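# Sweep spilled game tokens into blue tape square

## Task

Move every spilled game token so that it sits fully within the outer border of the blue-tape square, resting on the table or low in a stack. The kitchen timer should finish upright and standing on the table; if it does not, the result is worse.

## Robot and tools

Robot: two six-joint arms, left_arm and right_arm, mounted on opposite sides of a table, each with a parallel two-finger gripper and a wrist camera (cam_left_wrist, cam_right_wrist, both 896x504). left_arm's base is at about (-0.013, +0.456, +0.134) m and right_arm's at about (-0.004, -0.462, +0.138) m. Arm names do not match image left and right.

Frame: all hand positions, orientations and velocities in results are in the scene frame. Its origin is the table centre, +z is up, the table surface is at z = +0.020 m, and left_arm sits on the +y side. end_effector_position is the point between the fingers, roughly 3 to 4 cm short of the tips; fingers point along the gripper's +x and close along its y. Printed poses can be off by a few cm, more when reaching far.

The row: every command row holds 14 numbers, first 7 for left_arm, then 7 for right_arm, even if only one arm is meant to move. Each arm's 7 are absolute joint target angles in radians, in this order: wrist pitch, elbow, wrist yaw, waist, wrist roll, shoulder, then gripper opening. Waist, wrist pitch and wrist yaw run with the opposite sign to the URDF. Ranges in your numbers: waist -3.054 to 3.054, shoulder 0 to 3.142, elbow 0 to 2.356, wrist pitch -1.571 to 1.571, wrist yaw -1.571 to 1.571, wrist roll -3.142 to 3.142. True end stops may differ by up to 0.028 rad; a target more than 0.028 rad beyond a range end (and further out than the current angle) is rejected. A "joint sent to its limit" line means the joint was clipped to its end. Opening is a command on a -1 to +1 scale: +1 fully open (pad gap 0.080 m), empty fingers touch near -0.78, lower values add nothing. Closing fully takes at least about 0.6 s. To grip firmly, command about 0.08 below the grip_measured value at first contact. To keep a gripper unchanged, resend its current command; 0 is itself a command (half open).

Tools:
- execute_actions(actions, cameras): actions is a list of actions; each action is a list of up to 15 rows of 14 numbers, one row per 1/30 s step, the last row held until 15 steps (0.5 s) pass. Each joint's target is kept within a lead of its measured angle (0.368 rad for waist, shoulder, elbow; 0.763 for the wrist joints), and targets that would shift the gripper over 70 mm are scaled back, so far goals need several actions. An empty actions list just reports state and images.
- move(target, speed, blend, opening_speed, blocking, cameras): target is one 14-number row or a list of up to 15 rows, absolute joint angles as above, all joints interpolated together (grippers trace curves). speed is rad/s for the joint with farthest to go, 0.01 to 7, default 0.5 (one value or one per target). blend in rad rounds corners between listed targets. opening_speed (0.2 or more, scale units per second) ramps the opening. Whole move capped at 10 s, minimum 0.5 s. No obstacle avoidance, including the other arm. blocking=false returns after about 0.5 s while it continues; a new move replaces it.
- wait(seconds 0 to 10): lets time pass holding last commands.
- stop(): brakes a running move.
- zoom_image(camera, region [x0,y0,x1,y1] pixels, at most 504x504): closer look at the latest image.
- read_manual(section): licence text only.


cameras argument: omitted, null or ["all"] gives all, [] gives none; unknown names invalidate the call.

Result lines: Joint positions and Joint velocities, per arm in the same joint order plus pad gap (m); "within noise" means at rest. Joint targets shows what joints are currently driven toward; resend those to hold still. Tool commands shows gripper commands. grip_measured is the measured opening on the command scale (readings up to about 1 mm off, and about 3 mm narrow under full squeeze). Joint torques and External joint torques (positive toward larger angles; external readings drop when pushed toward larger numbers) hint at contact. Wrist depth gives a 7x7 grid of median distances in mm (70 to 1000) per camera, "-" for none. A move adds a "move:" line: done, off_target (resting over 0.03 rad from target), moving, held or fault, plus limits=held if steps were withheld. "blocked" names an arm stopped by something far from its goal; "joint command not followed" means the clearance check altered targets. MOTOR HOT appears from 50 °C; at 95 °C an over-temperature fault halts that arm 30 to 60 s or longer.

Cautions: never let anything leave the table edge. Avoid arm-to-arm contact and never close one gripper on the other's fingers. Contact torque at a joint's load limit (waist 18.2, shoulder 22.5, elbow 22.4, wrist pitch 5.92, wrist yaw 5.9, wrist roll 5.54 N m) triggers a 10 s torque fault. Approach slowly near objects; faster moves and targets set deeper past contact push harder. Do not release objects while moving, avoid drops and slams, keep the timer upright, and avoid holding loads or stretching out long to limit heating. Loose objects may occasionally get nudged by outside pushes. Thinking time lets the scene clock run.

Each tool is called after "Request:" in YAML: its name, and indented under it one key for each argument.

## Session

Request:
execute_actions:
  actions: []

Scene clock: 0.00 s.
left_arm: end_effector_position=(-0.3154, +0.3256, +0.1996) grip_measured=+0.983 end_effector_quat_wxyz=(+0.331, -0.020, +0.432, +0.838) | right_arm: end_effector_position=(-0.0410, -0.1268, +0.3799) grip_measured=+1.000 end_effector_quat_wxyz=(+0.721, -0.054, +0.246, +0.646)
Joint names: [wrist pitch, elbow, wrist yaw, waist, wrist roll, shoulder]
Joint positions: left_arm=[0.202 0.771 -1.226 0.738 2.075 1.814 0.079] | right_arm=[0.216 0.822 -0.24 -0.215 0.383 1.057 0.08]
Joint velocities: within noise
Joint torques (N m): no reading
External joint torques (N m): no reading
Heat: left arm: hottest wrist pitch 28 °C (+0.0 °C/min); right arm: hottest wrist roll 28 °C (+0.0 °C/min).
Wrist depth (mm): cam_left_wrist=[- - 140 126 106 102 - / - - - 149 - 109 95 / - - - - 182 283 210 / - - - - 202 226 191 / - - - - - 212 180 / - - - - - 93 - / - - - - 240 84 -] | cam_right_wrist=[550 370 - 835 - - - / 437 377 - 675 690 671 - / - 481 707 670 620 572 - / - 696 627 583 544 504 470 / - 605 542 515 490 456 429 / - 86 495 461 439 81 396 / - 437 440 406 396 81 -]
Joint targets: left_arm=[0.201 0.773 -1.228 0.738 2.075 1.811] | right_arm=[0.214 0.827 -0.241 -0.215 0.384 1.054]
Tool commands: left_gripper/opening=+0.982584 right_gripper/opening=+1.0

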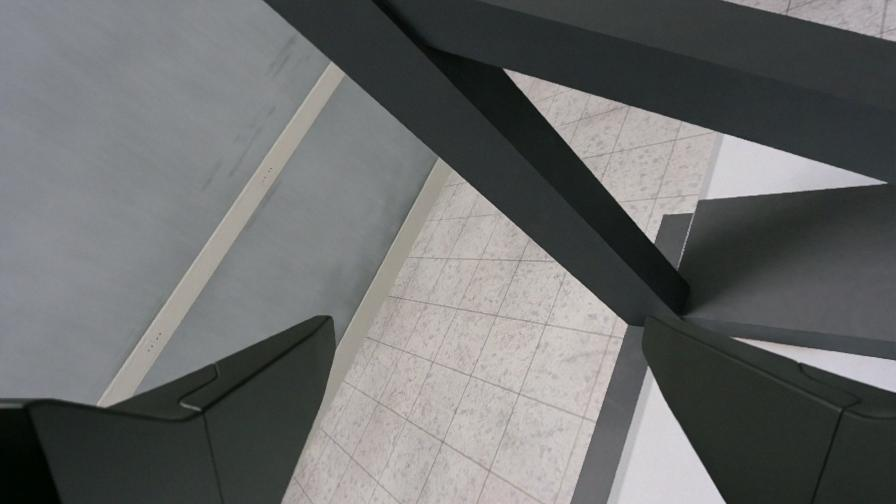

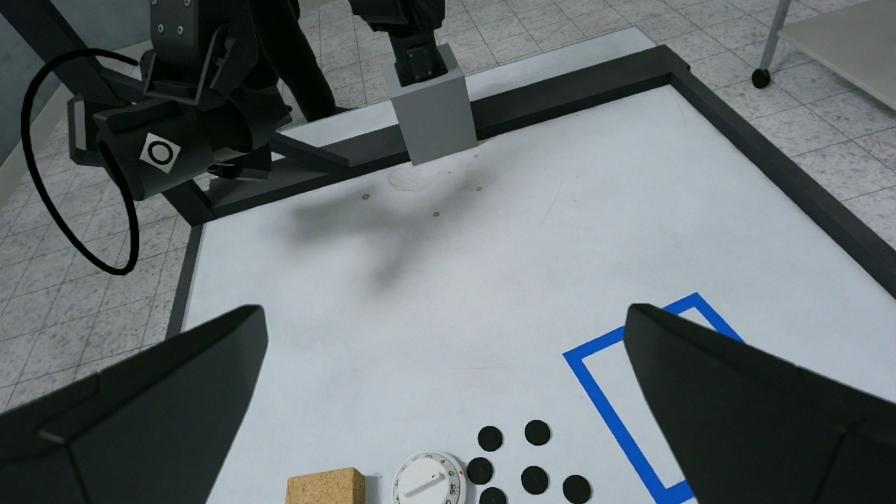

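Request:
move:
  target: [0.201, 0.773, -1.228, 0.738, 2.075, 1.811, 0.9826, 1.191, 1.818, 0, 0.055, 0, 1.779, 1.0]
  speed: 0.8

Scene clock: 4.60 s.
left_arm: end_effector_position=(-0.3154, +0.3256, +0.1996) grip_measured=+0.983 end_effector_quat_wxyz=(+0.331, -0.020, +0.432, +0.838) | right_arm: end_effector_position=(+0.0178, -0.0593, +0.3692) grip_measured=+1.000 end_effector_quat_wxyz=(+0.609, -0.376, +0.397, +0.575)
Joint names: [wrist pitch, elbow, wrist yaw, waist, wrist roll, shoulder]
Joint positions: left_arm=[0.202 0.771 -1.226 0.738 2.075 1.814 0.079] | right_arm=[1.191 1.804 -0.003 0.054 0.004 1.77 0.08]
Joint velocities: within noise
Joint torques (N m): left_arm=[-0.59 4.36 -0.57 0.04 0 -5.7] | right_arm=[-0.8 7.98 0.06 0.17 -0.12 -5.35]
External joint torques (N m): left_arm=[0.03 0.11 -0.01 0.03 0.03 0.29] | right_arm=[0.15 2.13 0.07 0.15 -0.12 1.95]
Heat: left arm: hottest wrist pitch 28 °C (+0.0 °C/min); right arm: hottest wrist roll 28 °C (+0.0 °C/min).
Wrist depth (mm): cam_left_wrist=[- - 140 126 106 102 - / - - - 150 - 109 94 / - - - - 182 283 210 / - - - - 202 225 191 / - - - - - 211 180 / - - - - - 93 - / - - - - 240 84 -] | cam_right_wrist=[404 408 413 421 421 430 - / 402 409 414 418 423 429 - / 405 408 415 419 424 429 - / 403 394 412 420 426 429 - / 402 377 413 420 425 430 - / - 86 413 419 424 81 - / - 408 414 418 424 81 -]
Joint targets: left_arm=[0.201 0.773 -1.228 0.738 2.075 1.811] | right_arm=[1.191 1.818 0.000 0.055 0.000 1.779]
move: done

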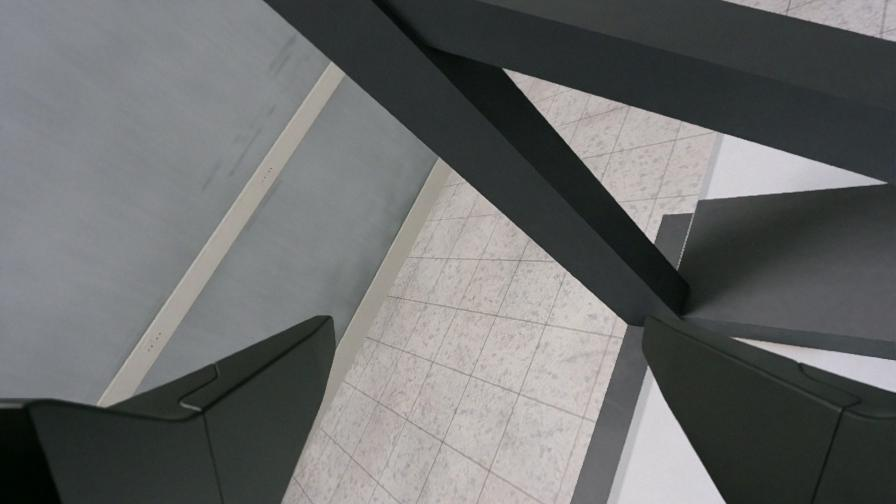

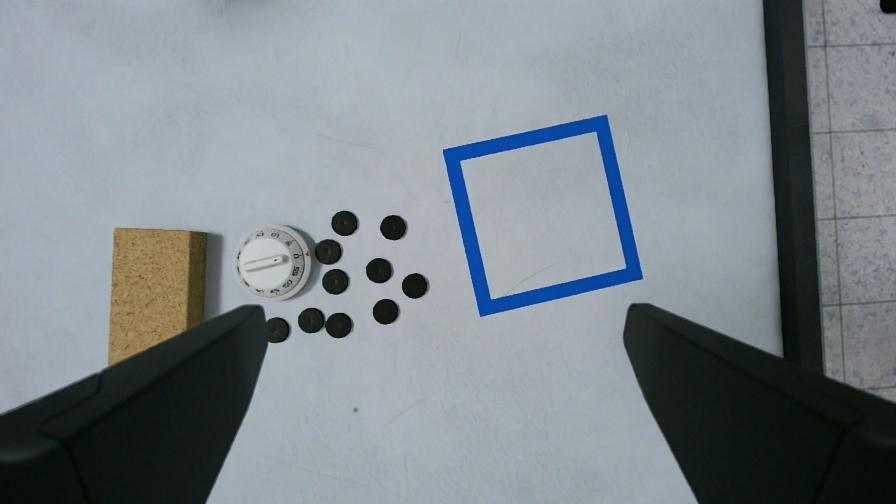

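Request:
zoom_image:
  camera: "cam_right_wrist"
  region: [200, 190, 480, 350]

Request:
zoom_image:
  camera: "cam_right_wrist"
  region: [300, 200, 440, 280]

Scaled by 1.800 from the camera's 896x504 image, which has a finer 1280x720 frame.

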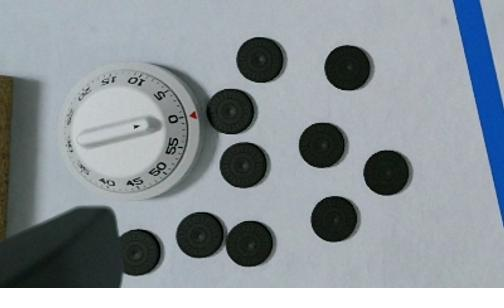

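Scaled by 3.600 from the camera's 896x504 image, which has a finer 1280x720 frame.

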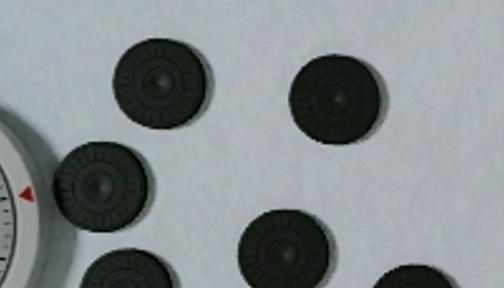

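Request:
move:
  target: [0.201, 0.773, -1.228, 0.738, 2.075, 1.811, 0.9826, 0.794, 1.441, 0, 0.018, 0, 2.218, 0.11]
  speed: 0.6
  cameras: ["cam_right_wrist"]

Scene clock: 7.83 s.
left_arm: end_effector_position=(-0.3154, +0.3256, +0.1996) grip_measured=+0.983 end_effector_quat_wxyz=(+0.331, -0.020, +0.432, +0.838) | right_arm: end_effector_position=(+0.0036, -0.0654, +0.1065) grip_measured=+0.112 end_effector_quat_wxyz=(+0.507, -0.495, +0.504, +0.494)
Joint names: [wrist pitch, elbow, wrist yaw, waist, wrist roll, shoulder]
Joint positions: left_arm=[0.202 0.771 -1.226 0.738 2.075 1.814 0.079] | right_arm=[0.795 1.442 -0.002 0.02 0.004 2.215 0.04]
Joint velocities: within noise
Joint torques (N m): left_arm=[-0.58 4.3 -0.6 0.05 -0.01 -5.71] | right_arm=[-0.2 4.88 0.08 -0.14 -0.12 -7.56]
External joint torques (N m): left_arm=[0.04 0.04 -0.04 0.01 0.02 0.31] | right_arm=[0.12 0.14 0.07 -0.1 -0.12 1.54]
Heat: left arm: hottest wrist pitch 28 °C (+0.0 °C/min); right arm: hottest wrist roll 28 °C (+0.0 °C/min).
Wrist depth (mm): cam_left_wrist=[- - 141 126 106 102 - / 937 - - 149 - 108 94 / - - - - 181 283 209 / - - - - 202 226 191 / - - - - - 211 179 / - - - - - 93 - / - - - - 239 84 -] | cam_right_wrist=[118 119 121 - 125 127 128 / 118 127 128 131 131 133 135 / - 132 136 137 140 142 145 / 142 142 144 147 150 151 154 / 154 150 150 158 157 163 167 / 161 - 166 171 77 - 180 / - - 183 184 - - -]
Joint targets: left_arm=[0.201 0.773 -1.228 0.738 2.075 1.811] | right_arm=[0.794 1.441 0.000 0.018 0.000 2.218]
move: done
Images, in order (width x height): cam_right_wrist 896x504.

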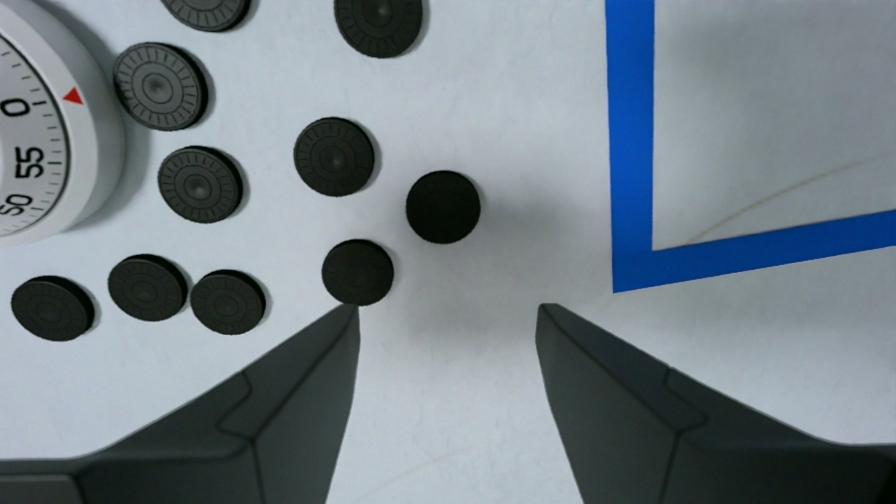

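Request:
move:
  target: [0.201, 0.773, -1.228, 0.738, 2.075, 1.811, 0.9826, 0.725, 1.466, 0, 0.018, 0, 2.312, -0.11]
  speed: 0.3
  cameras: ["cam_right_wrist"]

Scene clock: 9.37 s.
left_arm: end_effector_position=(-0.3154, +0.3256, +0.1996) grip_measured=+0.983 end_effector_quat_wxyz=(+0.331, -0.020, +0.432, +0.838) | right_arm: end_effector_position=(+0.0037, -0.0588, +0.0765) grip_measured=-0.108 end_effector_quat_wxyz=(+0.505, -0.496, +0.506, +0.493)
Joint names: [wrist pitch, elbow, wrist yaw, waist, wrist roll, shoulder]
Joint positions: left_arm=[0.202 0.771 -1.226 0.738 2.075 1.814 0.079] | right_arm=[0.727 1.455 -0.002 0.02 0.004 2.302 0.03]
Joint velocities: within noise
Joint torques (N m): left_arm=[-0.6 4.41 -0.58 0.03 0 -5.81] | right_arm=[-0.26 6.03 0.06 -0.2 -0.12 -6.93]
External joint torques (N m): left_arm=[0.02 0.14 -0.02 0.02 0.03 0.19] | right_arm=[0.05 1.51 0.06 -0.16 -0.12 2.43]
Heat: left arm: hottest wrist pitch 28 °C (+0.0 °C/min); right arm: hottest wrist roll 28 °C (+0.0 °C/min).
Wrist depth (mm): cam_left_wrist=[- - 140 126 106 102 - / - - - 149 - 109 94 / - - - - 182 284 210 / - - - - 202 226 190 / - - - - - 211 180 / - - - - - 93 - / - - - - 239 84 -] | cam_right_wrist=[- 94 95 - 96 98 98 / - 99 100 100 - 103 106 / 100 104 104 108 111 110 112 / 107 108 112 112 116 117 120 / 116 118 117 123 123 127 128 / - - 79 132 79 134 141 / - - - 142 - - -]
Joint targets: left_arm=[0.201 0.773 -1.228 0.738 2.075 1.811] | right_arm=[0.725 1.466 0.000 0.018 0.000 2.312]
move: done
Images, in order (width x height): cam_right_wrist 896x504.

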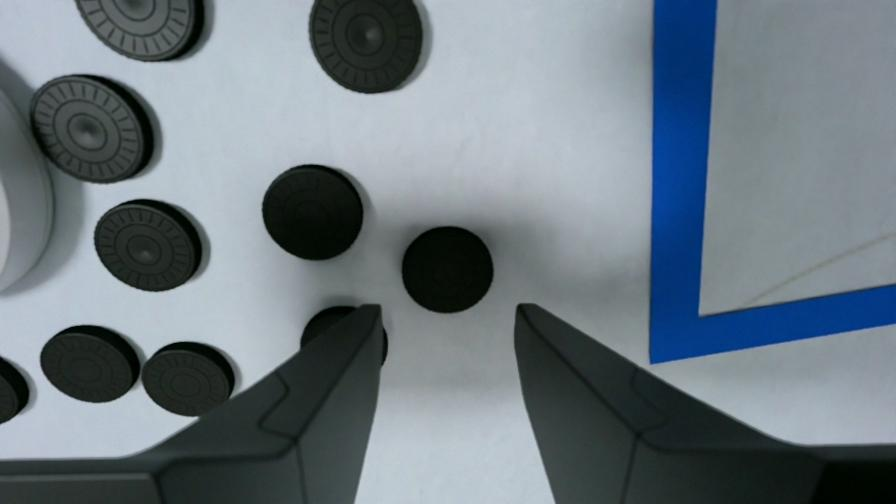

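Request:
move:
  target: [0.201, 0.773, -1.228, 0.738, 2.075, 1.811, 0.9826, 0.719, 1.490, 0, 0.018, 0, 2.341, -0.11]
  speed: 0.15
  cameras: ["cam_right_wrist"]

Scene clock: 10.43 s.
left_arm: end_effector_position=(-0.3154, +0.3256, +0.1996) grip_measured=+0.983 end_effector_quat_wxyz=(+0.331, -0.020, +0.432, +0.838) | right_arm: end_effector_position=(+0.0038, -0.0537, +0.0705) grip_measured=-0.108 end_effector_quat_wxyz=(+0.506, -0.496, +0.505, +0.493)
Joint names: [wrist pitch, elbow, wrist yaw, waist, wrist roll, shoulder]
Joint positions: left_arm=[0.202 0.771 -1.226 0.738 2.075 1.814 0.079] | right_arm=[0.721 1.479 -0.002 0.02 0.004 2.33 0.03]
Joint velocities: within noise
Joint torques (N m): left_arm=[-0.58 4.34 -0.59 0.06 -0.01 -5.74] | right_arm=[-0.27 6.13 0.06 -0.2 -0.12 -6.96]
External joint torques (N m): left_arm=[0.03 0.11 -0.03 0.03 0.03 0.25] | right_arm=[0.05 1.59 0.06 -0.23 -0.12 2.59]
Heat: left arm: hottest wrist pitch 29 °C (+5.8 °C/min); right arm: hottest wrist roll 28 °C (+0.0 °C/min).
Wrist depth (mm): cam_left_wrist=[- - 140 126 106 102 - / - - - 149 - 108 94 / 867 - - - 181 284 210 / 876 - - - 202 226 191 / - - - - - 212 180 / - - - - - 93 - / - - - - 239 84 -] | cam_right_wrist=[- 87 86 88 90 92 93 / - 92 94 95 96 97 99 / - 99 98 101 103 103 105 / - 103 101 106 109 - 112 / 112 111 110 111 114 120 122 / 114 - 79 124 79 127 131 / - - - 135 - - -]
Joint targets: left_arm=[0.201 0.773 -1.228 0.738 2.075 1.811] | right_arm=[0.719 1.490 0.000 0.018 0.000 2.341]
move: done
Images, in order (width x height): cam_right_wrist 896x504.

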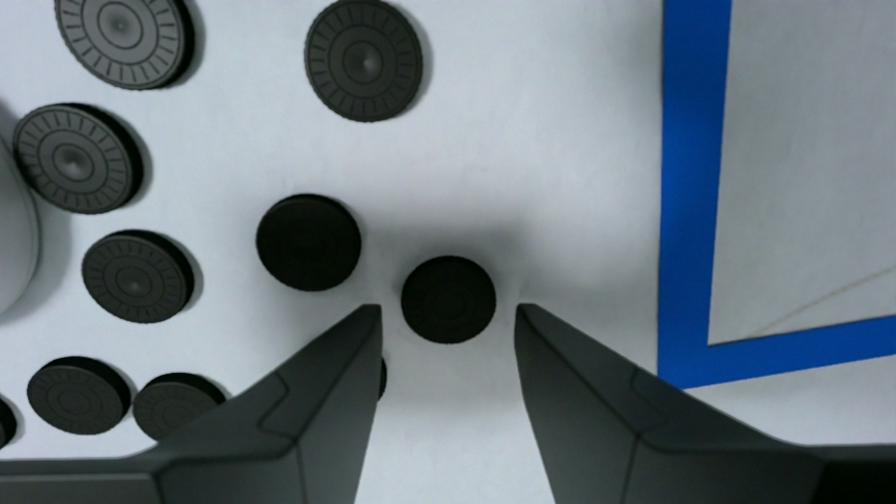

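Request:
move:
  target: [0.201, 0.773, -1.228, 0.738, 2.075, 1.811, 0.9826, 0.706, 1.491, 0, 0.018, 0, 2.356, -0.11]
  speed: 0.1
  cameras: ["cam_right_wrist"]

Scene clock: 11.37 s.
left_arm: end_effector_position=(-0.3154, +0.3256, +0.1996) grip_measured=+0.983 end_effector_quat_wxyz=(+0.331, -0.020, +0.432, +0.838) | right_arm: end_effector_position=(+0.0038, -0.0531, +0.0649) grip_measured=-0.108 end_effector_quat_wxyz=(+0.505, -0.496, +0.506, +0.493)
Joint names: [wrist pitch, elbow, wrist yaw, waist, wrist roll, shoulder]
Joint positions: left_arm=[0.202 0.771 -1.226 0.738 2.075 1.814 0.079] | right_arm=[0.708 1.48 -0.002 0.02 0.004 2.345 0.03]
Joint velocities: within noise
Joint torques (N m): left_arm=[-0.57 4.4 -0.58 0.06 -0.02 -5.74] | right_arm=[-0.26 6.03 0.06 -0.2 -0.13 -6.99]
External joint torques (N m): left_arm=[0.05 0.17 -0.02 0.05 0.01 0.22] | right_arm=[0.06 1.53 0.06 -0.16 -0.13 2.57]
Heat: left arm: hottest wrist pitch 29 °C (+5.3 °C/min); right arm: hottest wrist roll 28 °C (+0.0 °C/min).
Wrist depth (mm): cam_left_wrist=[- - 141 126 106 102 - / - - - 149 - 109 94 / - - - - 182 282 210 / - - - - 202 225 191 / - - - - - 212 179 / - - - - - 93 - / - - - - 239 84 -] | cam_right_wrist=[- 81 - 82 85 86 88 / - 87 - - 91 91 - / - 93 93 95 97 97 99 / 95 96 97 102 101 106 106 / - 105 98 105 109 113 114 / - 111 79 117 79 119 123 / - - - 129 - - -]
Joint targets: left_arm=[0.201 0.773 -1.228 0.738 2.075 1.811] | right_arm=[0.706 1.491 0.000 0.018 0.000 2.356]
move: done
Images, in order (width x height): cam_right_wrist 896x504.

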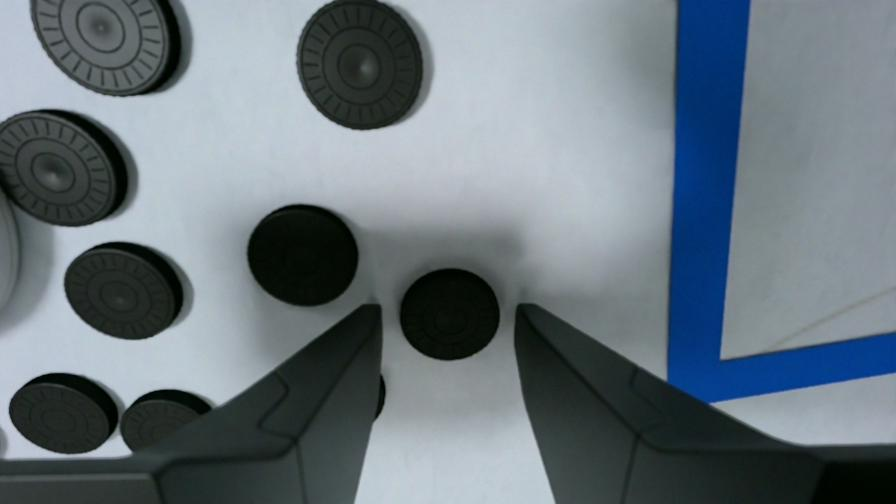

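Request:
zoom_image:
  camera: "cam_right_wrist"
  region: [340, 250, 560, 400]

Scaled by 2.291 from the camera's 896x504 image, which has a finer 1280x720 frame.

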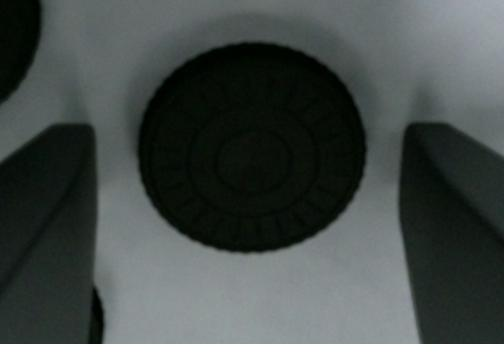

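Request:
move:
  target:
    - [0.201, 0.773, -1.228, 0.738, 2.075, 1.811, 0.9826, 0.713, 1.506, 0, 0.018, 0, 2.364, -0.11]
    - [0.201, 0.773, -1.228, 0.738, 2.075, 1.811, 0.9826, 0.713, 1.506, 0, 0.018, 0, 2.364, -0.34]
  speed: 0.1
  opening_speed: 0.5
  cameras: ["cam_right_wrist"]

Scene clock: 13.60 s.
left_arm: end_effector_position=(-0.3154, +0.3256, +0.1996) grip_measured=+0.983 end_effector_quat_wxyz=(+0.331, -0.020, +0.432, +0.838) | right_arm: end_effector_position=(+0.0039, -0.0497, +0.0649) grip_measured=-0.329 end_effector_quat_wxyz=(+0.506, -0.495, +0.505, +0.494)
Joint names: [wrist pitch, elbow, wrist yaw, waist, wrist roll, shoulder]
Joint positions: left_arm=[0.202 0.771 -1.226 0.738 2.075 1.814 0.079] | right_arm=[0.712 1.495 -0.002 0.02 0.004 2.353 0.02]
Joint velocities: within noise
Joint torques (N m): left_arm=[-0.58 4.31 -0.58 0.1 -0.01 -5.75] | right_arm=[-0.05 6.05 0.07 -0.21 -0.13 -7.04]
External joint torques (N m): left_arm=[0.05 0.01 -0.02 0.07 0.03 0.25] | right_arm=[0.26 1.58 0.07 -0.24 -0.13 2.55]
Heat: left arm: hottest wrist pitch 29 °C (+4.4 °C/min); right arm: hottest shoulder 28 °C (+8.8 °C/min).
Wrist depth (mm): cam_left_wrist=[- - 140 126 106 102 - / - - - 149 - 109 94 / - - - - 182 283 210 / - - - - 202 226 191 / - - - - - 212 179 / - - - - - 93 - / - - - - 239 84 -] | cam_right_wrist=[- 81 - 83 86 87 88 / - 87 - 91 91 92 92 / - 93 95 95 97 97 100 / - 97 97 102 102 106 106 / - 104 101 104 109 113 114 / 110 112 - 116 83 119 124 / - - - 128 - - -]
Joint targets: left_arm=[0.201 0.773 -1.228 0.738 2.075 1.811] | right_arm=[0.713 1.506 0.000 0.018 0.000 2.364]
move: done
Images, in order (width x height): cam_right_wrist 896x504.

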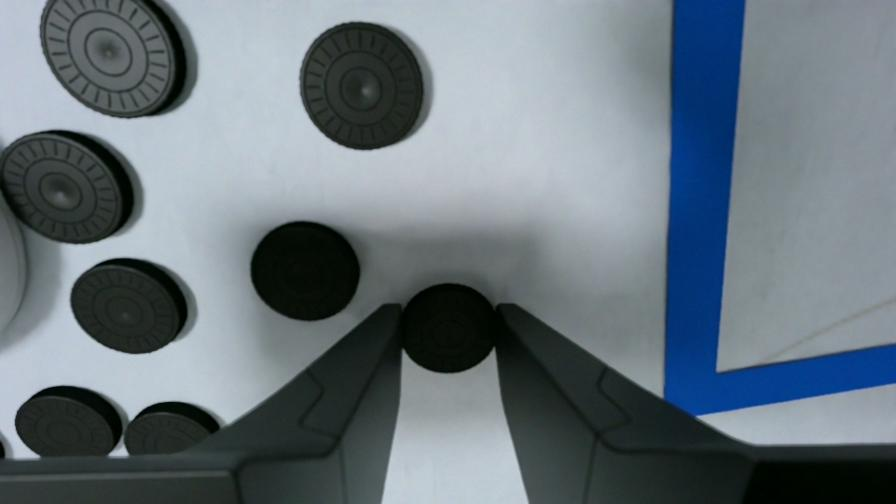

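Request:
move:
  target:
    - [0.201, 0.773, -1.228, 0.738, 2.075, 1.811, 0.9826, 0.771, 1.521, 0, 0.018, 0, 2.321, -0.34]
    - [0.201, 0.773, -1.228, 0.738, 2.075, 1.811, 0.9826, 0.937, 1.876, 0, 0.161, 0, 2.510, -0.34]
  speed: [0.15, 0.5]
  blend: [0.02, 0]
  cameras: ["cam_right_wrist"]

Request:
move:
  target: [0.201, 0.773, -1.228, 0.738, 2.075, 1.811, 0.9826, 0.888, 1.860, 0, 0.161, 0, 2.543, -0.34]
  speed: 0.12
  cameras: ["cam_right_wrist"]

Scene clock: 16.40 s.
left_arm: end_effector_position=(-0.3154, +0.3256, +0.1996) grip_measured=+0.983 end_effector_quat_wxyz=(+0.331, -0.020, +0.432, +0.838) | right_arm: end_effector_position=(+0.0703, -0.0032, +0.0853) grip_measured=-0.330 end_effector_quat_wxyz=(+0.540, -0.458, +0.539, +0.457)
Joint names: [wrist pitch, elbow, wrist yaw, waist, wrist roll, shoulder]
Joint positions: left_arm=[0.202 0.771 -1.226 0.738 2.075 1.814 0.079] | right_arm=[0.935 1.864 -0.002 0.162 0.004 2.498 0.02]
Joint velocities: within noise
Joint torques (N m): left_arm=[-0.59 4.35 -0.6 0.08 -0.01 -5.7] | right_arm=[0 6.77 0.04 -0.14 -0.13 -7.99]
External joint torques (N m): left_arm=[0.04 0.09 -0.04 0.08 0.02 0.32] | right_arm=[0.31 1.72 0.03 -0.03 -0.13 2.86]
Heat: left arm: hottest wrist pitch 29 °C (+3.7 °C/min); right arm: hottest shoulder 28 °C (+7.3 °C/min).
Wrist depth (mm): cam_left_wrist=[- - 141 126 106 102 - / - - - 150 - 108 94 / - - - - 181 283 209 / - - - - 202 226 190 / - - - - - 211 179 / - - - - - 93 - / - - - - 239 84 -] | cam_right_wrist=[- 98 99 - 101 102 104 / - 105 106 107 108 109 112 / - 110 111 113 115 117 118 / - 118 117 120 123 124 127 / 122 123 125 105 130 133 135 / 133 132 - 138 83 142 147 / - - - 151 - - -]
Joint targets: left_arm=[0.201 0.773 -1.228 0.738 2.075 1.811] | right_arm=[0.937 1.876 0.000 0.161 0.000 2.510]
move: done
Images, in order (width x height): cam_right_wrist 896x504.

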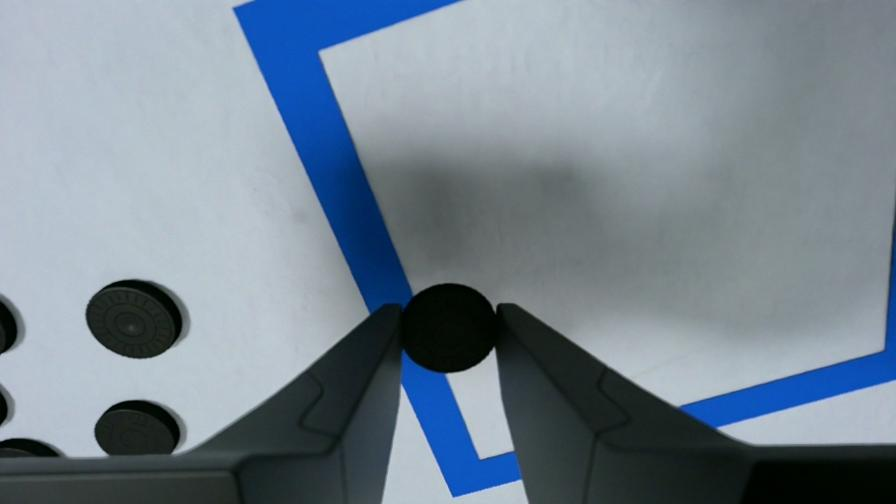

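Scene clock: 17.23 s.
left_arm: end_effector_position=(-0.3154, +0.3256, +0.1996) grip_measured=+0.983 end_effector_quat_wxyz=(+0.331, -0.020, +0.432, +0.838) | right_arm: end_effector_position=(+0.0710, +0.0011, +0.0704) grip_measured=-0.330 end_effector_quat_wxyz=(+0.543, -0.455, +0.535, +0.460)
Joint names: [wrist pitch, elbow, wrist yaw, waist, wrist roll, shoulder]
Joint positions: left_arm=[0.202 0.771 -1.226 0.738 2.075 1.814 0.079] | right_arm=[0.89 1.864 -0.002 0.162 0.004 2.532 0.02]
Joint velocities: within noise
Joint torques (N m): left_arm=[-0.57 4.32 -0.59 0.06 -0.01 -5.67] | right_arm=[-0.29 4.81 0.04 -0.22 -0.13 -8.18]
External joint torques (N m): left_arm=[0.05 0.07 -0.03 0.03 0.02 0.36] | right_arm=[0.07 -0.23 0.03 -0.19 -0.13 2.78]
Heat: left arm: hottest wrist pitch 29 °C (+3.5 °C/min); right arm: hottest shoulder 28 °C (+7.0 °C/min).
Wrist depth (mm): cam_left_wrist=[- - 141 126 106 102 - / - - - 149 - 109 95 / - - - - 182 284 210 / - - - - 203 225 191 / - - - - - 212 179 / - - - - - 93 - / - - - - 239 84 -] | cam_right_wrist=[- 85 85 87 88 90 91 / - 90 92 93 94 94 96 / - 97 97 99 100 100 102 / - 102 104 105 105 109 109 / - 108 108 104 113 117 118 / 109 115 - 118 83 122 126 / - - - 131 - - -]
Joint targets: left_arm=[0.201 0.773 -1.228 0.738 2.075 1.811] | right_arm=[0.888 1.860 0.000 0.161 0.000 2.543]
move: done
Images, in order (width x height): cam_right_wrist 896x504.

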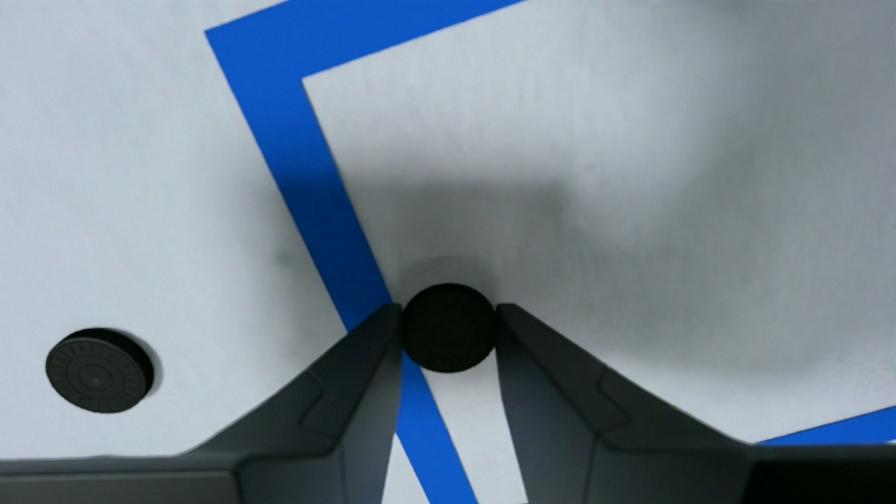

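Request:
move:
  target: [0.201, 0.773, -1.228, 0.738, 2.075, 1.811, 0.9826, 0.875, 1.834, 0, 0.161, 0, 2.540, -0.34]
  speed: 0.1
  cameras: ["cam_right_wrist"]

Scene clock: 18.93 s.
left_arm: end_effector_position=(-0.3154, +0.3256, +0.1996) grip_measured=+0.983 end_effector_quat_wxyz=(+0.331, -0.020, +0.432, +0.838) | right_arm: end_effector_position=(+0.0705, -0.0018, +0.0663) grip_measured=-0.330 end_effector_quat_wxyz=(+0.542, -0.456, +0.537, +0.459)
Joint names: [wrist pitch, elbow, wrist yaw, waist, wrist roll, shoulder]
Joint positions: left_arm=[0.202 0.771 -1.226 0.738 2.075 1.814 0.079] | right_arm=[0.877 1.846 -0.002 0.162 0.004 2.532 0.02]
Joint velocities: within noise
Joint torques (N m): left_arm=[-0.58 4.38 -0.58 0.11 0 -5.76] | right_arm=[-0.25 3.93 0.03 -0.08 -0.12 -8.44]
External joint torques (N m): left_arm=[0.05 0.12 -0.01 0.13 0.03 0.26] | right_arm=[0.11 -1.08 0.03 -0.06 -0.12 2.49]
Heat: left arm: hottest wrist pitch 29 °C (+3.2 °C/min); right arm: hottest shoulder 29 °C (+9.5 °C/min).
Wrist depth (mm): cam_left_wrist=[- - 140 126 106 102 - / 912 - - 149 - 108 94 / 910 - - - 182 282 209 / - - - - 202 226 191 / - - - - - 212 179 / - - - - - 94 - / - - - - 240 84 -] | cam_right_wrist=[- 83 - 84 86 87 88 / 87 88 89 91 92 92 93 / - 94 95 95 97 97 100 / - 99 100 102 102 106 106 / - 106 105 104 109 113 114 / 107 112 - 115 83 119 123 / - - - 128 - - -]
Joint targets: left_arm=[0.201 0.773 -1.228 0.738 2.075 1.811] | right_arm=[0.875 1.834 0.000 0.161 0.000 2.540]
move: done
Images, in order (width x height): cam_right_wrist 896x504.

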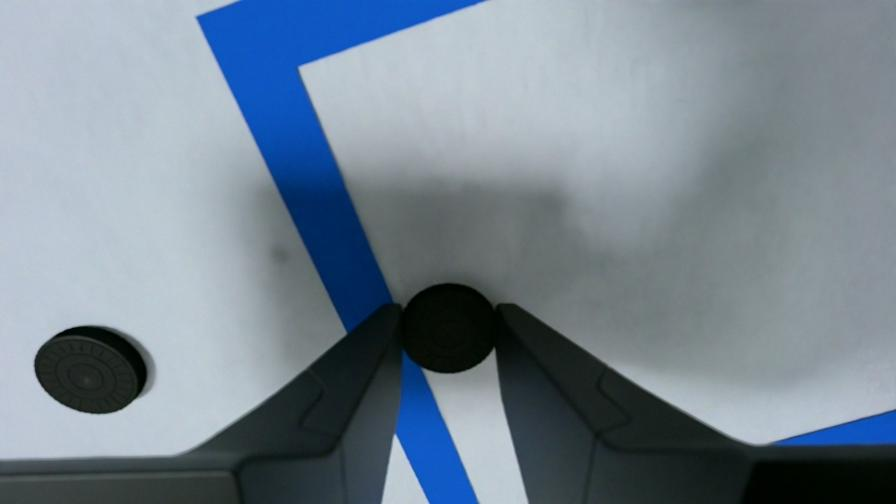

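Request:
move:
  target: [0.201, 0.773, -1.228, 0.738, 2.075, 1.811, 0.9826, 0.875, 1.834, 0, 0.161, 0, 2.540, -0.19]
  speed: 0.1
  opening_speed: 0.3
  cameras: ["cam_right_wrist"]

Scene clock: 19.83 s.
left_arm: end_effector_position=(-0.3154, +0.3256, +0.1996) grip_measured=+0.983 end_effector_quat_wxyz=(+0.331, -0.020, +0.432, +0.838) | right_arm: end_effector_position=(+0.0706, -0.0022, +0.0657) grip_measured=-0.194 end_effector_quat_wxyz=(+0.542, -0.456, +0.537, +0.458)
Joint names: [wrist pitch, elbow, wrist yaw, waist, wrist roll, shoulder]
Joint positions: left_arm=[0.202 0.771 -1.226 0.738 2.075 1.814 0.079] | right_arm=[0.875 1.843 -0.003 0.162 0.004 2.532 0.026]
Joint velocities: within noise
Joint torques (N m): left_arm=[-0.58 4.38 -0.59 0.01 -0.01 -5.78] | right_arm=[-0.1 4.09 0.07 -0.01 -0.12 -8.43]
External joint torques (N m): left_arm=[0.05 0.1 -0.03 0.04 0.02 0.27] | right_arm=[0.27 -0.99 0.07 0.02 -0.12 2.62]
Heat: left arm: hottest wrist pitch 29 °C (+3.0 °C/min); right arm: hottest shoulder 29 °C (+9.1 °C/min).
Wrist depth (mm): cam_left_wrist=[844 - 141 126 106 102 - / - 944 - 149 - 108 94 / - - - - 181 283 210 / - - - - 203 226 190 / - - - - - 212 179 / - - - - - 93 - / - - - - 239 84 -] | cam_right_wrist=[- 82 - 83 85 86 87 / - 87 88 - 91 90 - / - 92 94 94 96 97 99 / - 96 98 101 100 105 105 / - 105 98 105 108 110 113 / 105 110 72 116 81 118 122 / - - - 127 - - -]
Joint targets: left_arm=[0.201 0.773 -1.228 0.738 2.075 1.811] | right_arm=[0.875 1.834 0.000 0.161 0.000 2.540]
move: done
Images, in order (width x height): cam_right_wrist 896x504.

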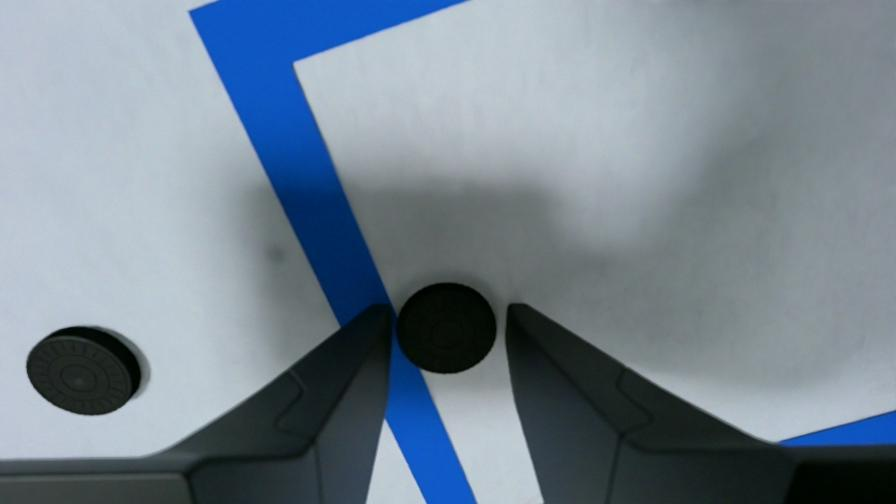

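Request:
move:
  target:
    - [0.201, 0.773, -1.228, 0.738, 2.075, 1.811, 0.9826, 0.937, 1.876, 0, 0.161, 0, 2.510, -0.19]
    - [0.201, 0.773, -1.228, 0.738, 2.075, 1.811, 0.9826, 0.937, 1.876, 0, -0.018, 0, 2.510, -0.19]
  speed: [0.15, 0.5]
  blend: [0.02, 0]
  cameras: ["cam_right_wrist"]

Scene clock: 22.43 s.
left_arm: end_effector_position=(-0.3154, +0.3256, +0.1996) grip_measured=+0.983 end_effector_quat_wxyz=(+0.331, -0.020, +0.432, +0.838) | right_arm: end_effector_position=(-0.0129, -0.0025, +0.0707) grip_measured=-0.193 end_effector_quat_wxyz=(+0.488, -0.512, +0.504, +0.496)
Joint names: [wrist pitch, elbow, wrist yaw, waist, wrist roll, shoulder]
Joint positions: left_arm=[0.202 0.771 -1.226 0.738 2.075 1.814 0.079] | right_arm=[0.936 1.865 0 -0.018 0.003 2.532 0.026]
Joint velocities: within noise
Joint torques (N m): left_arm=[-0.58 4.35 -0.58 -0.03 0 -5.73] | right_arm=[0.07 6.55 0 -0.09 -0.11 -11.43]
External joint torques (N m): left_arm=[0.03 0.13 -0.02 -0.04 0.03 0.24] | right_arm=[0.35 1.61 0 -0.14 -0.11 -0.57]
Heat: left arm: hottest wrist pitch 29 °C (+2.7 °C/min); right arm: hottest shoulder 29 °C (+8.0 °C/min).
Wrist depth (mm): cam_left_wrist=[890 - 140 126 106 102 - / - - - 149 - 108 94 / - - - - 181 284 209 / - - - - 202 226 191 / - - - - - 213 180 / - - - - - 93 - / - - - - 240 84 -] | cam_right_wrist=[- 84 83 85 87 88 89 / 88 89 91 92 93 93 95 / - 96 96 98 100 99 102 / - 100 101 104 105 109 109 / - 108 108 108 113 118 117 / - - 72 120 82 125 129 / - - - 134 - - -]
Joint targets: left_arm=[0.201 0.773 -1.228 0.738 2.075 1.811] | right_arm=[0.937 1.876 0.000 -0.018 0.000 2.510]
move: done
Images, in order (width x height): cam_right_wrist 896x504.

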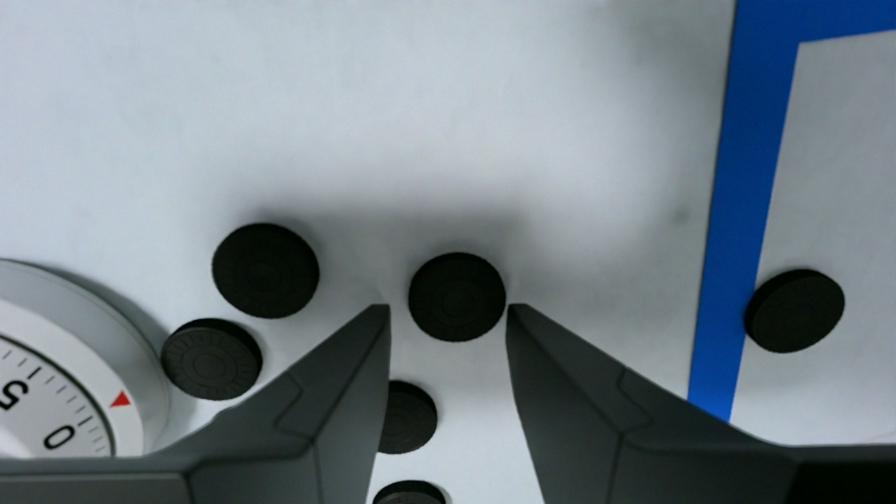

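Request:
move:
  target:
    - [0.201, 0.773, -1.228, 0.738, 2.075, 1.811, 0.9826, 0.884, 1.834, 0, -0.013, 0, 2.534, -0.11]
    - [0.201, 0.773, -1.228, 0.738, 2.075, 1.811, 0.9826, 0.884, 1.834, 0, -0.013, 0, 2.534, -0.34]
  speed: 0.1
  opening_speed: 0.6
  cameras: ["cam_right_wrist"]

Scene clock: 24.50 s.
left_arm: end_effector_position=(-0.3154, +0.3256, +0.1996) grip_measured=+0.983 end_effector_quat_wxyz=(+0.331, -0.020, +0.432, +0.838) | right_arm: end_effector_position=(-0.0123, +0.0007, +0.0654) grip_measured=-0.328 end_effector_quat_wxyz=(+0.495, -0.504, +0.498, +0.503)
Joint names: [wrist pitch, elbow, wrist yaw, waist, wrist roll, shoulder]
Joint positions: left_arm=[0.202 0.771 -1.226 0.738 2.075 1.814 0.079] | right_arm=[0.887 1.842 0.002 -0.016 0.003 2.532 0.02]
Joint velocities: within noise
Joint torques (N m): left_arm=[-0.59 4.36 -0.6 -0.01 0.01 -5.73] | right_arm=[-0.32 4.22 -0.07 0.18 -0.12 -8.98]
External joint torques (N m): left_arm=[0.04 0.08 -0.04 -0.04 0.04 0.3] | right_arm=[0.03 -0.81 -0.07 0.13 -0.12 1.96]
Heat: left arm: hottest wrist pitch 29 °C (+2.4 °C/min); right arm: hottest shoulder 30 °C (+9.8 °C/min).
Wrist depth (mm): cam_left_wrist=[- - 141 126 106 102 - / - - - 149 - 109 94 / - - - - 182 283 210 / - - - - 202 226 191 / - - - - - 212 179 / - - - - - 93 - / - - - - 239 84 -] | cam_right_wrist=[- 82 - 83 84 85 86 / - 86 87 - - 90 89 / - 92 94 94 96 96 98 / - 96 97 101 100 104 104 / - 104 102 100 108 109 109 / - 107 - 115 83 118 122 / - - - 126 - - -]
Joint targets: left_arm=[0.201 0.773 -1.228 0.738 2.075 1.811] | right_arm=[0.884 1.834 0.000 -0.013 0.000 2.534]
move: done
Images, in order (width x height): cam_right_wrist 896x504.

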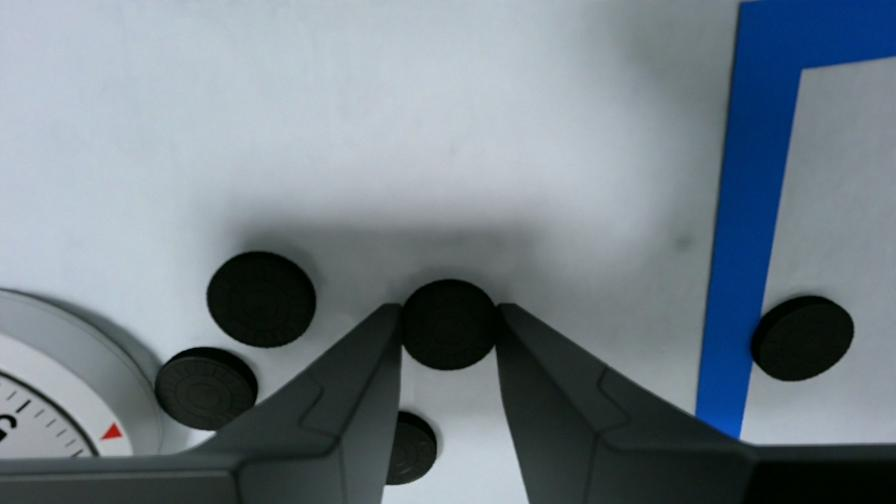

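Request:
move:
  target:
    - [0.201, 0.773, -1.228, 0.738, 2.075, 1.811, 0.9826, 0.937, 1.874, 0, -0.013, 0, 2.472, -0.34]
    - [0.201, 0.773, -1.228, 0.738, 2.075, 1.811, 0.9826, 0.987, 1.980, 0, 0.232, 0, 2.563, -0.34]
  speed: [0.2, 0.5]
  blend: [0.02, 0]
  cameras: ["cam_right_wrist"]

Request:
move:
  target: [0.201, 0.773, -1.228, 0.738, 2.075, 1.811, 0.9826, 0.937, 1.941, 0, 0.232, 0, 2.593, -0.34]
  speed: 0.12
  cameras: ["cam_right_wrist"]

Scene clock: 26.73 s.
left_arm: end_effector_position=(-0.3154, +0.3256, +0.1996) grip_measured=+0.983 end_effector_quat_wxyz=(+0.331, -0.020, +0.432, +0.838) | right_arm: end_effector_position=(+0.1050, +0.0030, +0.0853) grip_measured=-0.329 end_effector_quat_wxyz=(+0.555, -0.439, +0.554, +0.438)
Joint names: [wrist pitch, elbow, wrist yaw, waist, wrist roll, shoulder]
Joint positions: left_arm=[0.202 0.771 -1.226 0.738 2.075 1.814 0.079] | right_arm=[0.986 1.968 -0.002 0.231 0.003 2.553 0.02]
Joint velocities: within noise
Joint torques (N m): left_arm=[-0.57 4.38 -0.59 0.01 -0.01 -5.72] | right_arm=[0 6.87 0.04 0.07 -0.12 -8.41]
External joint torques (N m): left_arm=[0.05 0.12 -0.03 0 0.02 0.3] | right_arm=[0.32 1.71 0.03 0.21 -0.11 2.76]
Heat: left arm: hottest wrist pitch 29 °C (+2.2 °C/min); right arm: hottest shoulder 31 °C (+11.2 °C/min).
Wrist depth (mm): cam_left_wrist=[- - 141 126 106 102 - / - - - 149 - 108 94 / - - - - 181 283 210 / - - - - 202 226 191 / - - - - - 211 179 / - - - - - 93 - / - - - - 239 84 -] | cam_right_wrist=[- 97 99 - 101 102 103 / - 105 106 107 106 109 111 / - 109 110 113 114 116 117 / - 117 117 119 122 124 127 / - 125 123 100 130 133 134 / 133 132 - 138 83 142 145 / - - - 150 - - -]
Joint targets: left_arm=[0.201 0.773 -1.228 0.738 2.075 1.811] | right_arm=[0.987 1.980 0.000 0.232 0.000 2.563]
move: done
Images, in order (width x height): cam_right_wrist 896x504.

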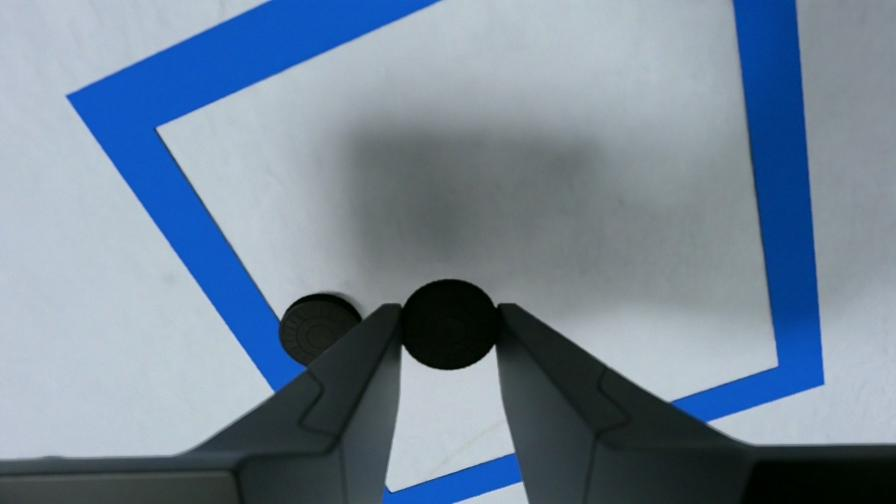

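Scene clock: 27.60 s.
left_arm: end_effector_position=(-0.3154, +0.3256, +0.1996) grip_measured=+0.983 end_effector_quat_wxyz=(+0.331, -0.020, +0.432, +0.838) | right_arm: end_effector_position=(+0.1048, +0.0020, +0.0671) grip_measured=-0.329 end_effector_quat_wxyz=(+0.555, -0.439, +0.555, +0.438)
Joint names: [wrist pitch, elbow, wrist yaw, waist, wrist roll, shoulder]
Joint positions: left_arm=[0.202 0.771 -1.226 0.738 2.075 1.814 0.079] | right_arm=[0.938 1.947 -0.002 0.231 0.003 2.582 0.02]
Joint velocities: within noise
Joint torques (N m): left_arm=[-0.59 4.32 -0.6 0 -0.01 -5.73] | right_arm=[-0.2 4.55 0.03 0.04 -0.11 -8.38]
External joint torques (N m): left_arm=[0.04 0.04 -0.04 0 0.03 0.26] | right_arm=[0.1 -0.51 0.03 0.07 -0.11 2.84]
Heat: left arm: hottest wrist pitch 29 °C (+2.2 °C/min); right arm: hottest shoulder 31 °C (+10.9 °C/min).
Wrist depth (mm): cam_left_wrist=[- - 140 126 106 102 - / - - - 149 - 109 94 / - - - - 182 284 209 / - - - - 202 226 191 / - - - - - 212 179 / - - - - - 93 - / - - - - 240 84 -] | cam_right_wrist=[- 82 - 83 84 86 87 / - 87 88 - 91 90 - / - 93 94 94 96 97 99 / - 97 99 101 100 105 105 / - 105 103 100 108 110 113 / 110 111 - 116 83 119 123 / - - - 128 - - -]
Joint targets: left_arm=[0.201 0.773 -1.228 0.738 2.075 1.811] | right_arm=[0.937 1.941 0.000 0.232 0.000 2.593]
move: done
Images, in order (width x height): cam_right_wrist 896x504.

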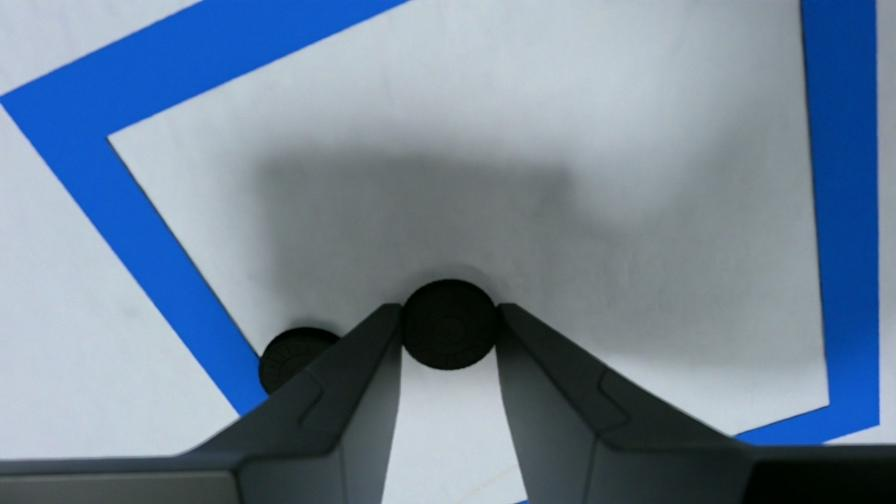

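Request:
move:
  target:
    - [0.201, 0.773, -1.228, 0.738, 2.075, 1.811, 0.9826, 0.934, 1.937, 0, 0.232, 0, 2.594, -0.34]
    - [0.201, 0.773, -1.228, 0.738, 2.075, 1.811, 0.9826, 0.934, 1.937, 0, 0.232, 0, 2.594, -0.19]
  speed: 0.1
  opening_speed: 0.4
  cameras: ["cam_right_wrist"]

Scene clock: 29.17 s.
left_arm: end_effector_position=(-0.3154, +0.3256, +0.1996) grip_measured=+0.983 end_effector_quat_wxyz=(+0.331, -0.020, +0.432, +0.838) | right_arm: end_effector_position=(+0.1054, +0.0015, +0.0665) grip_measured=-0.194 end_effector_quat_wxyz=(+0.555, -0.439, +0.555, +0.437)
Joint names: [wrist pitch, elbow, wrist yaw, waist, wrist roll, shoulder]
Joint positions: left_arm=[0.202 0.771 -1.226 0.738 2.075 1.814 0.079] | right_arm=[0.936 1.945 -0.002 0.233 0.003 2.582 0.026]
Joint velocities: within noise
Joint torques (N m): left_arm=[-0.59 4.35 -0.58 0.1 -0.02 -5.83] | right_arm=[-0.25 4.42 0.03 -0.12 -0.11 -8.22]
External joint torques (N m): left_arm=[0.02 0.12 -0.02 0.09 0.02 0.16] | right_arm=[0.04 -0.55 0.03 -0.1 -0.11 2.86]
Heat: left arm: hottest wrist pitch 29 °C (+2.1 °C/min); right arm: hottest shoulder 31 °C (+10.3 °C/min).
Wrist depth (mm): cam_left_wrist=[- - 141 126 106 102 - / - - - 150 - 109 94 / - - - - 182 283 209 / - - - - 203 227 190 / - - - - - 212 179 / - - - - - 93 - / - - - - 239 84 -] | cam_right_wrist=[- 81 - 83 85 85 87 / - 86 87 - - 90 - / 90 92 94 94 96 96 98 / - 96 98 101 100 105 104 / - 104 102 105 108 110 113 / 111 110 72 116 82 118 122 / - - - 127 - - -]
Joint targets: left_arm=[0.201 0.773 -1.228 0.738 2.075 1.811] | right_arm=[0.934 1.937 0.000 0.232 0.000 2.594]
move: done
Images, in order (width x height): cam_right_wrist 896x504.

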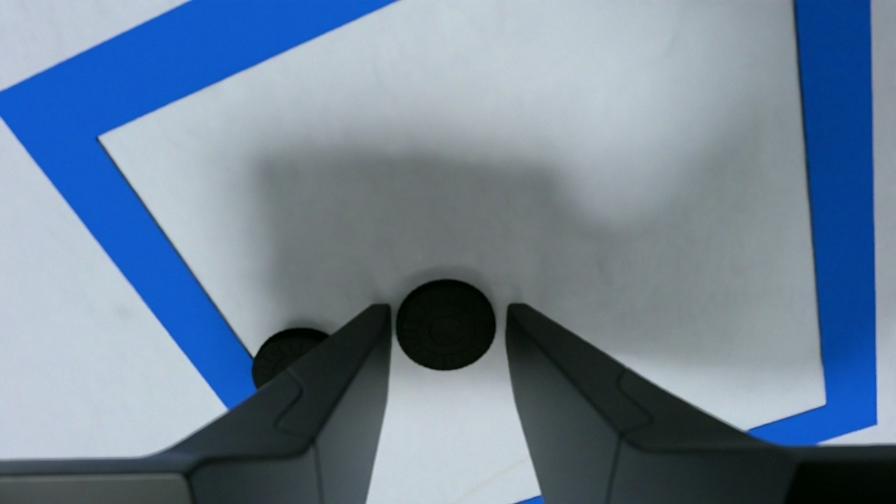

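Request:
move:
  target:
    - [0.201, 0.773, -1.228, 0.738, 2.075, 1.811, 0.9826, 0.987, 1.980, 0, 0.232, 0, 2.530, -0.19]
    - [0.201, 0.773, -1.228, 0.738, 2.075, 1.811, 0.9826, 0.820, 1.600, 0, -0.054, 0, 2.345, -0.19]
  speed: [0.2, 0.5]
  blend: [0.01, 0]
  cameras: ["cam_right_wrist"]

Scene clock: 31.37 s.
left_arm: end_effector_position=(-0.3154, +0.3256, +0.1996) grip_measured=+0.983 end_effector_quat_wxyz=(+0.331, -0.020, +0.432, +0.838) | right_arm: end_effector_position=(-0.0272, -0.0375, +0.0830) grip_measured=-0.193 end_effector_quat_wxyz=(+0.484, -0.516, +0.490, +0.509)
Joint names: [wrist pitch, elbow, wrist yaw, waist, wrist roll, shoulder]
Joint positions: left_arm=[0.202 0.771 -1.226 0.738 2.075 1.814 0.079] | right_arm=[0.823 1.606 -0.001 -0.054 0.003 2.367 0.026]
Joint velocities: within noise
Joint torques (N m): left_arm=[-0.57 4.35 -0.58 0 -0.02 -5.76] | right_arm=[-0.25 4.43 0.01 -0.07 -0.11 -10.63]
External joint torques (N m): left_arm=[0.04 0.14 -0.02 -0.01 0.01 0.24] | right_arm=[0.06 -0.37 0.01 -0.1 -0.11 -0.65]
Heat: left arm: hottest wrist pitch 29 °C (+1.9 °C/min); right arm: hottest shoulder 32 °C (+11.5 °C/min).
Wrist depth (mm): cam_left_wrist=[- - 140 126 106 102 - / - - - 150 - 109 94 / 854 - - - 182 283 209 / - - - - 202 227 191 / - - - - - 211 180 / - - - - - 94 - / - - - - 239 84 -] | cam_right_wrist=[- 97 99 - 100 101 103 / - 103 103 107 106 109 110 / - 107 110 113 115 116 114 / - 102 118 118 123 124 127 / - 110 120 129 130 133 135 / 131 131 72 136 82 143 147 / - - - 152 - - -]
Joint targets: left_arm=[0.201 0.773 -1.228 0.738 2.075 1.811] | right_arm=[0.820 1.600 0.000 -0.054 0.000 2.345]
move: done
Images, in order (width x height): cam_right_wrist 896x504.

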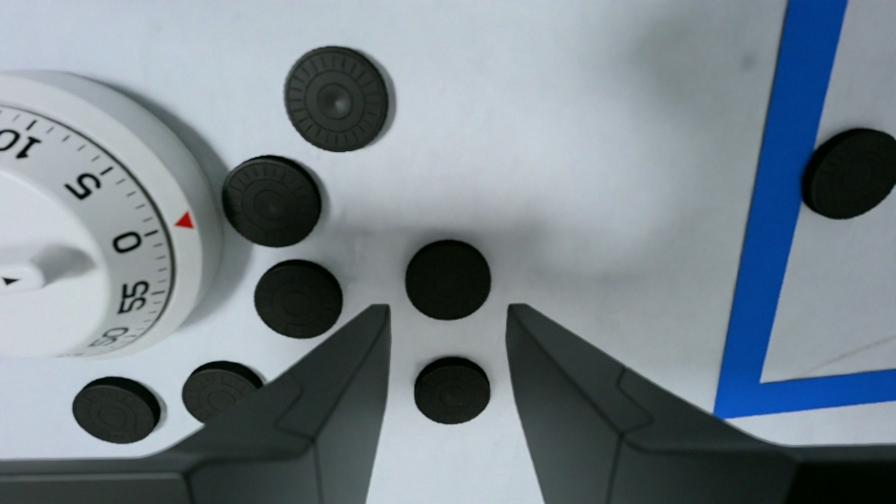

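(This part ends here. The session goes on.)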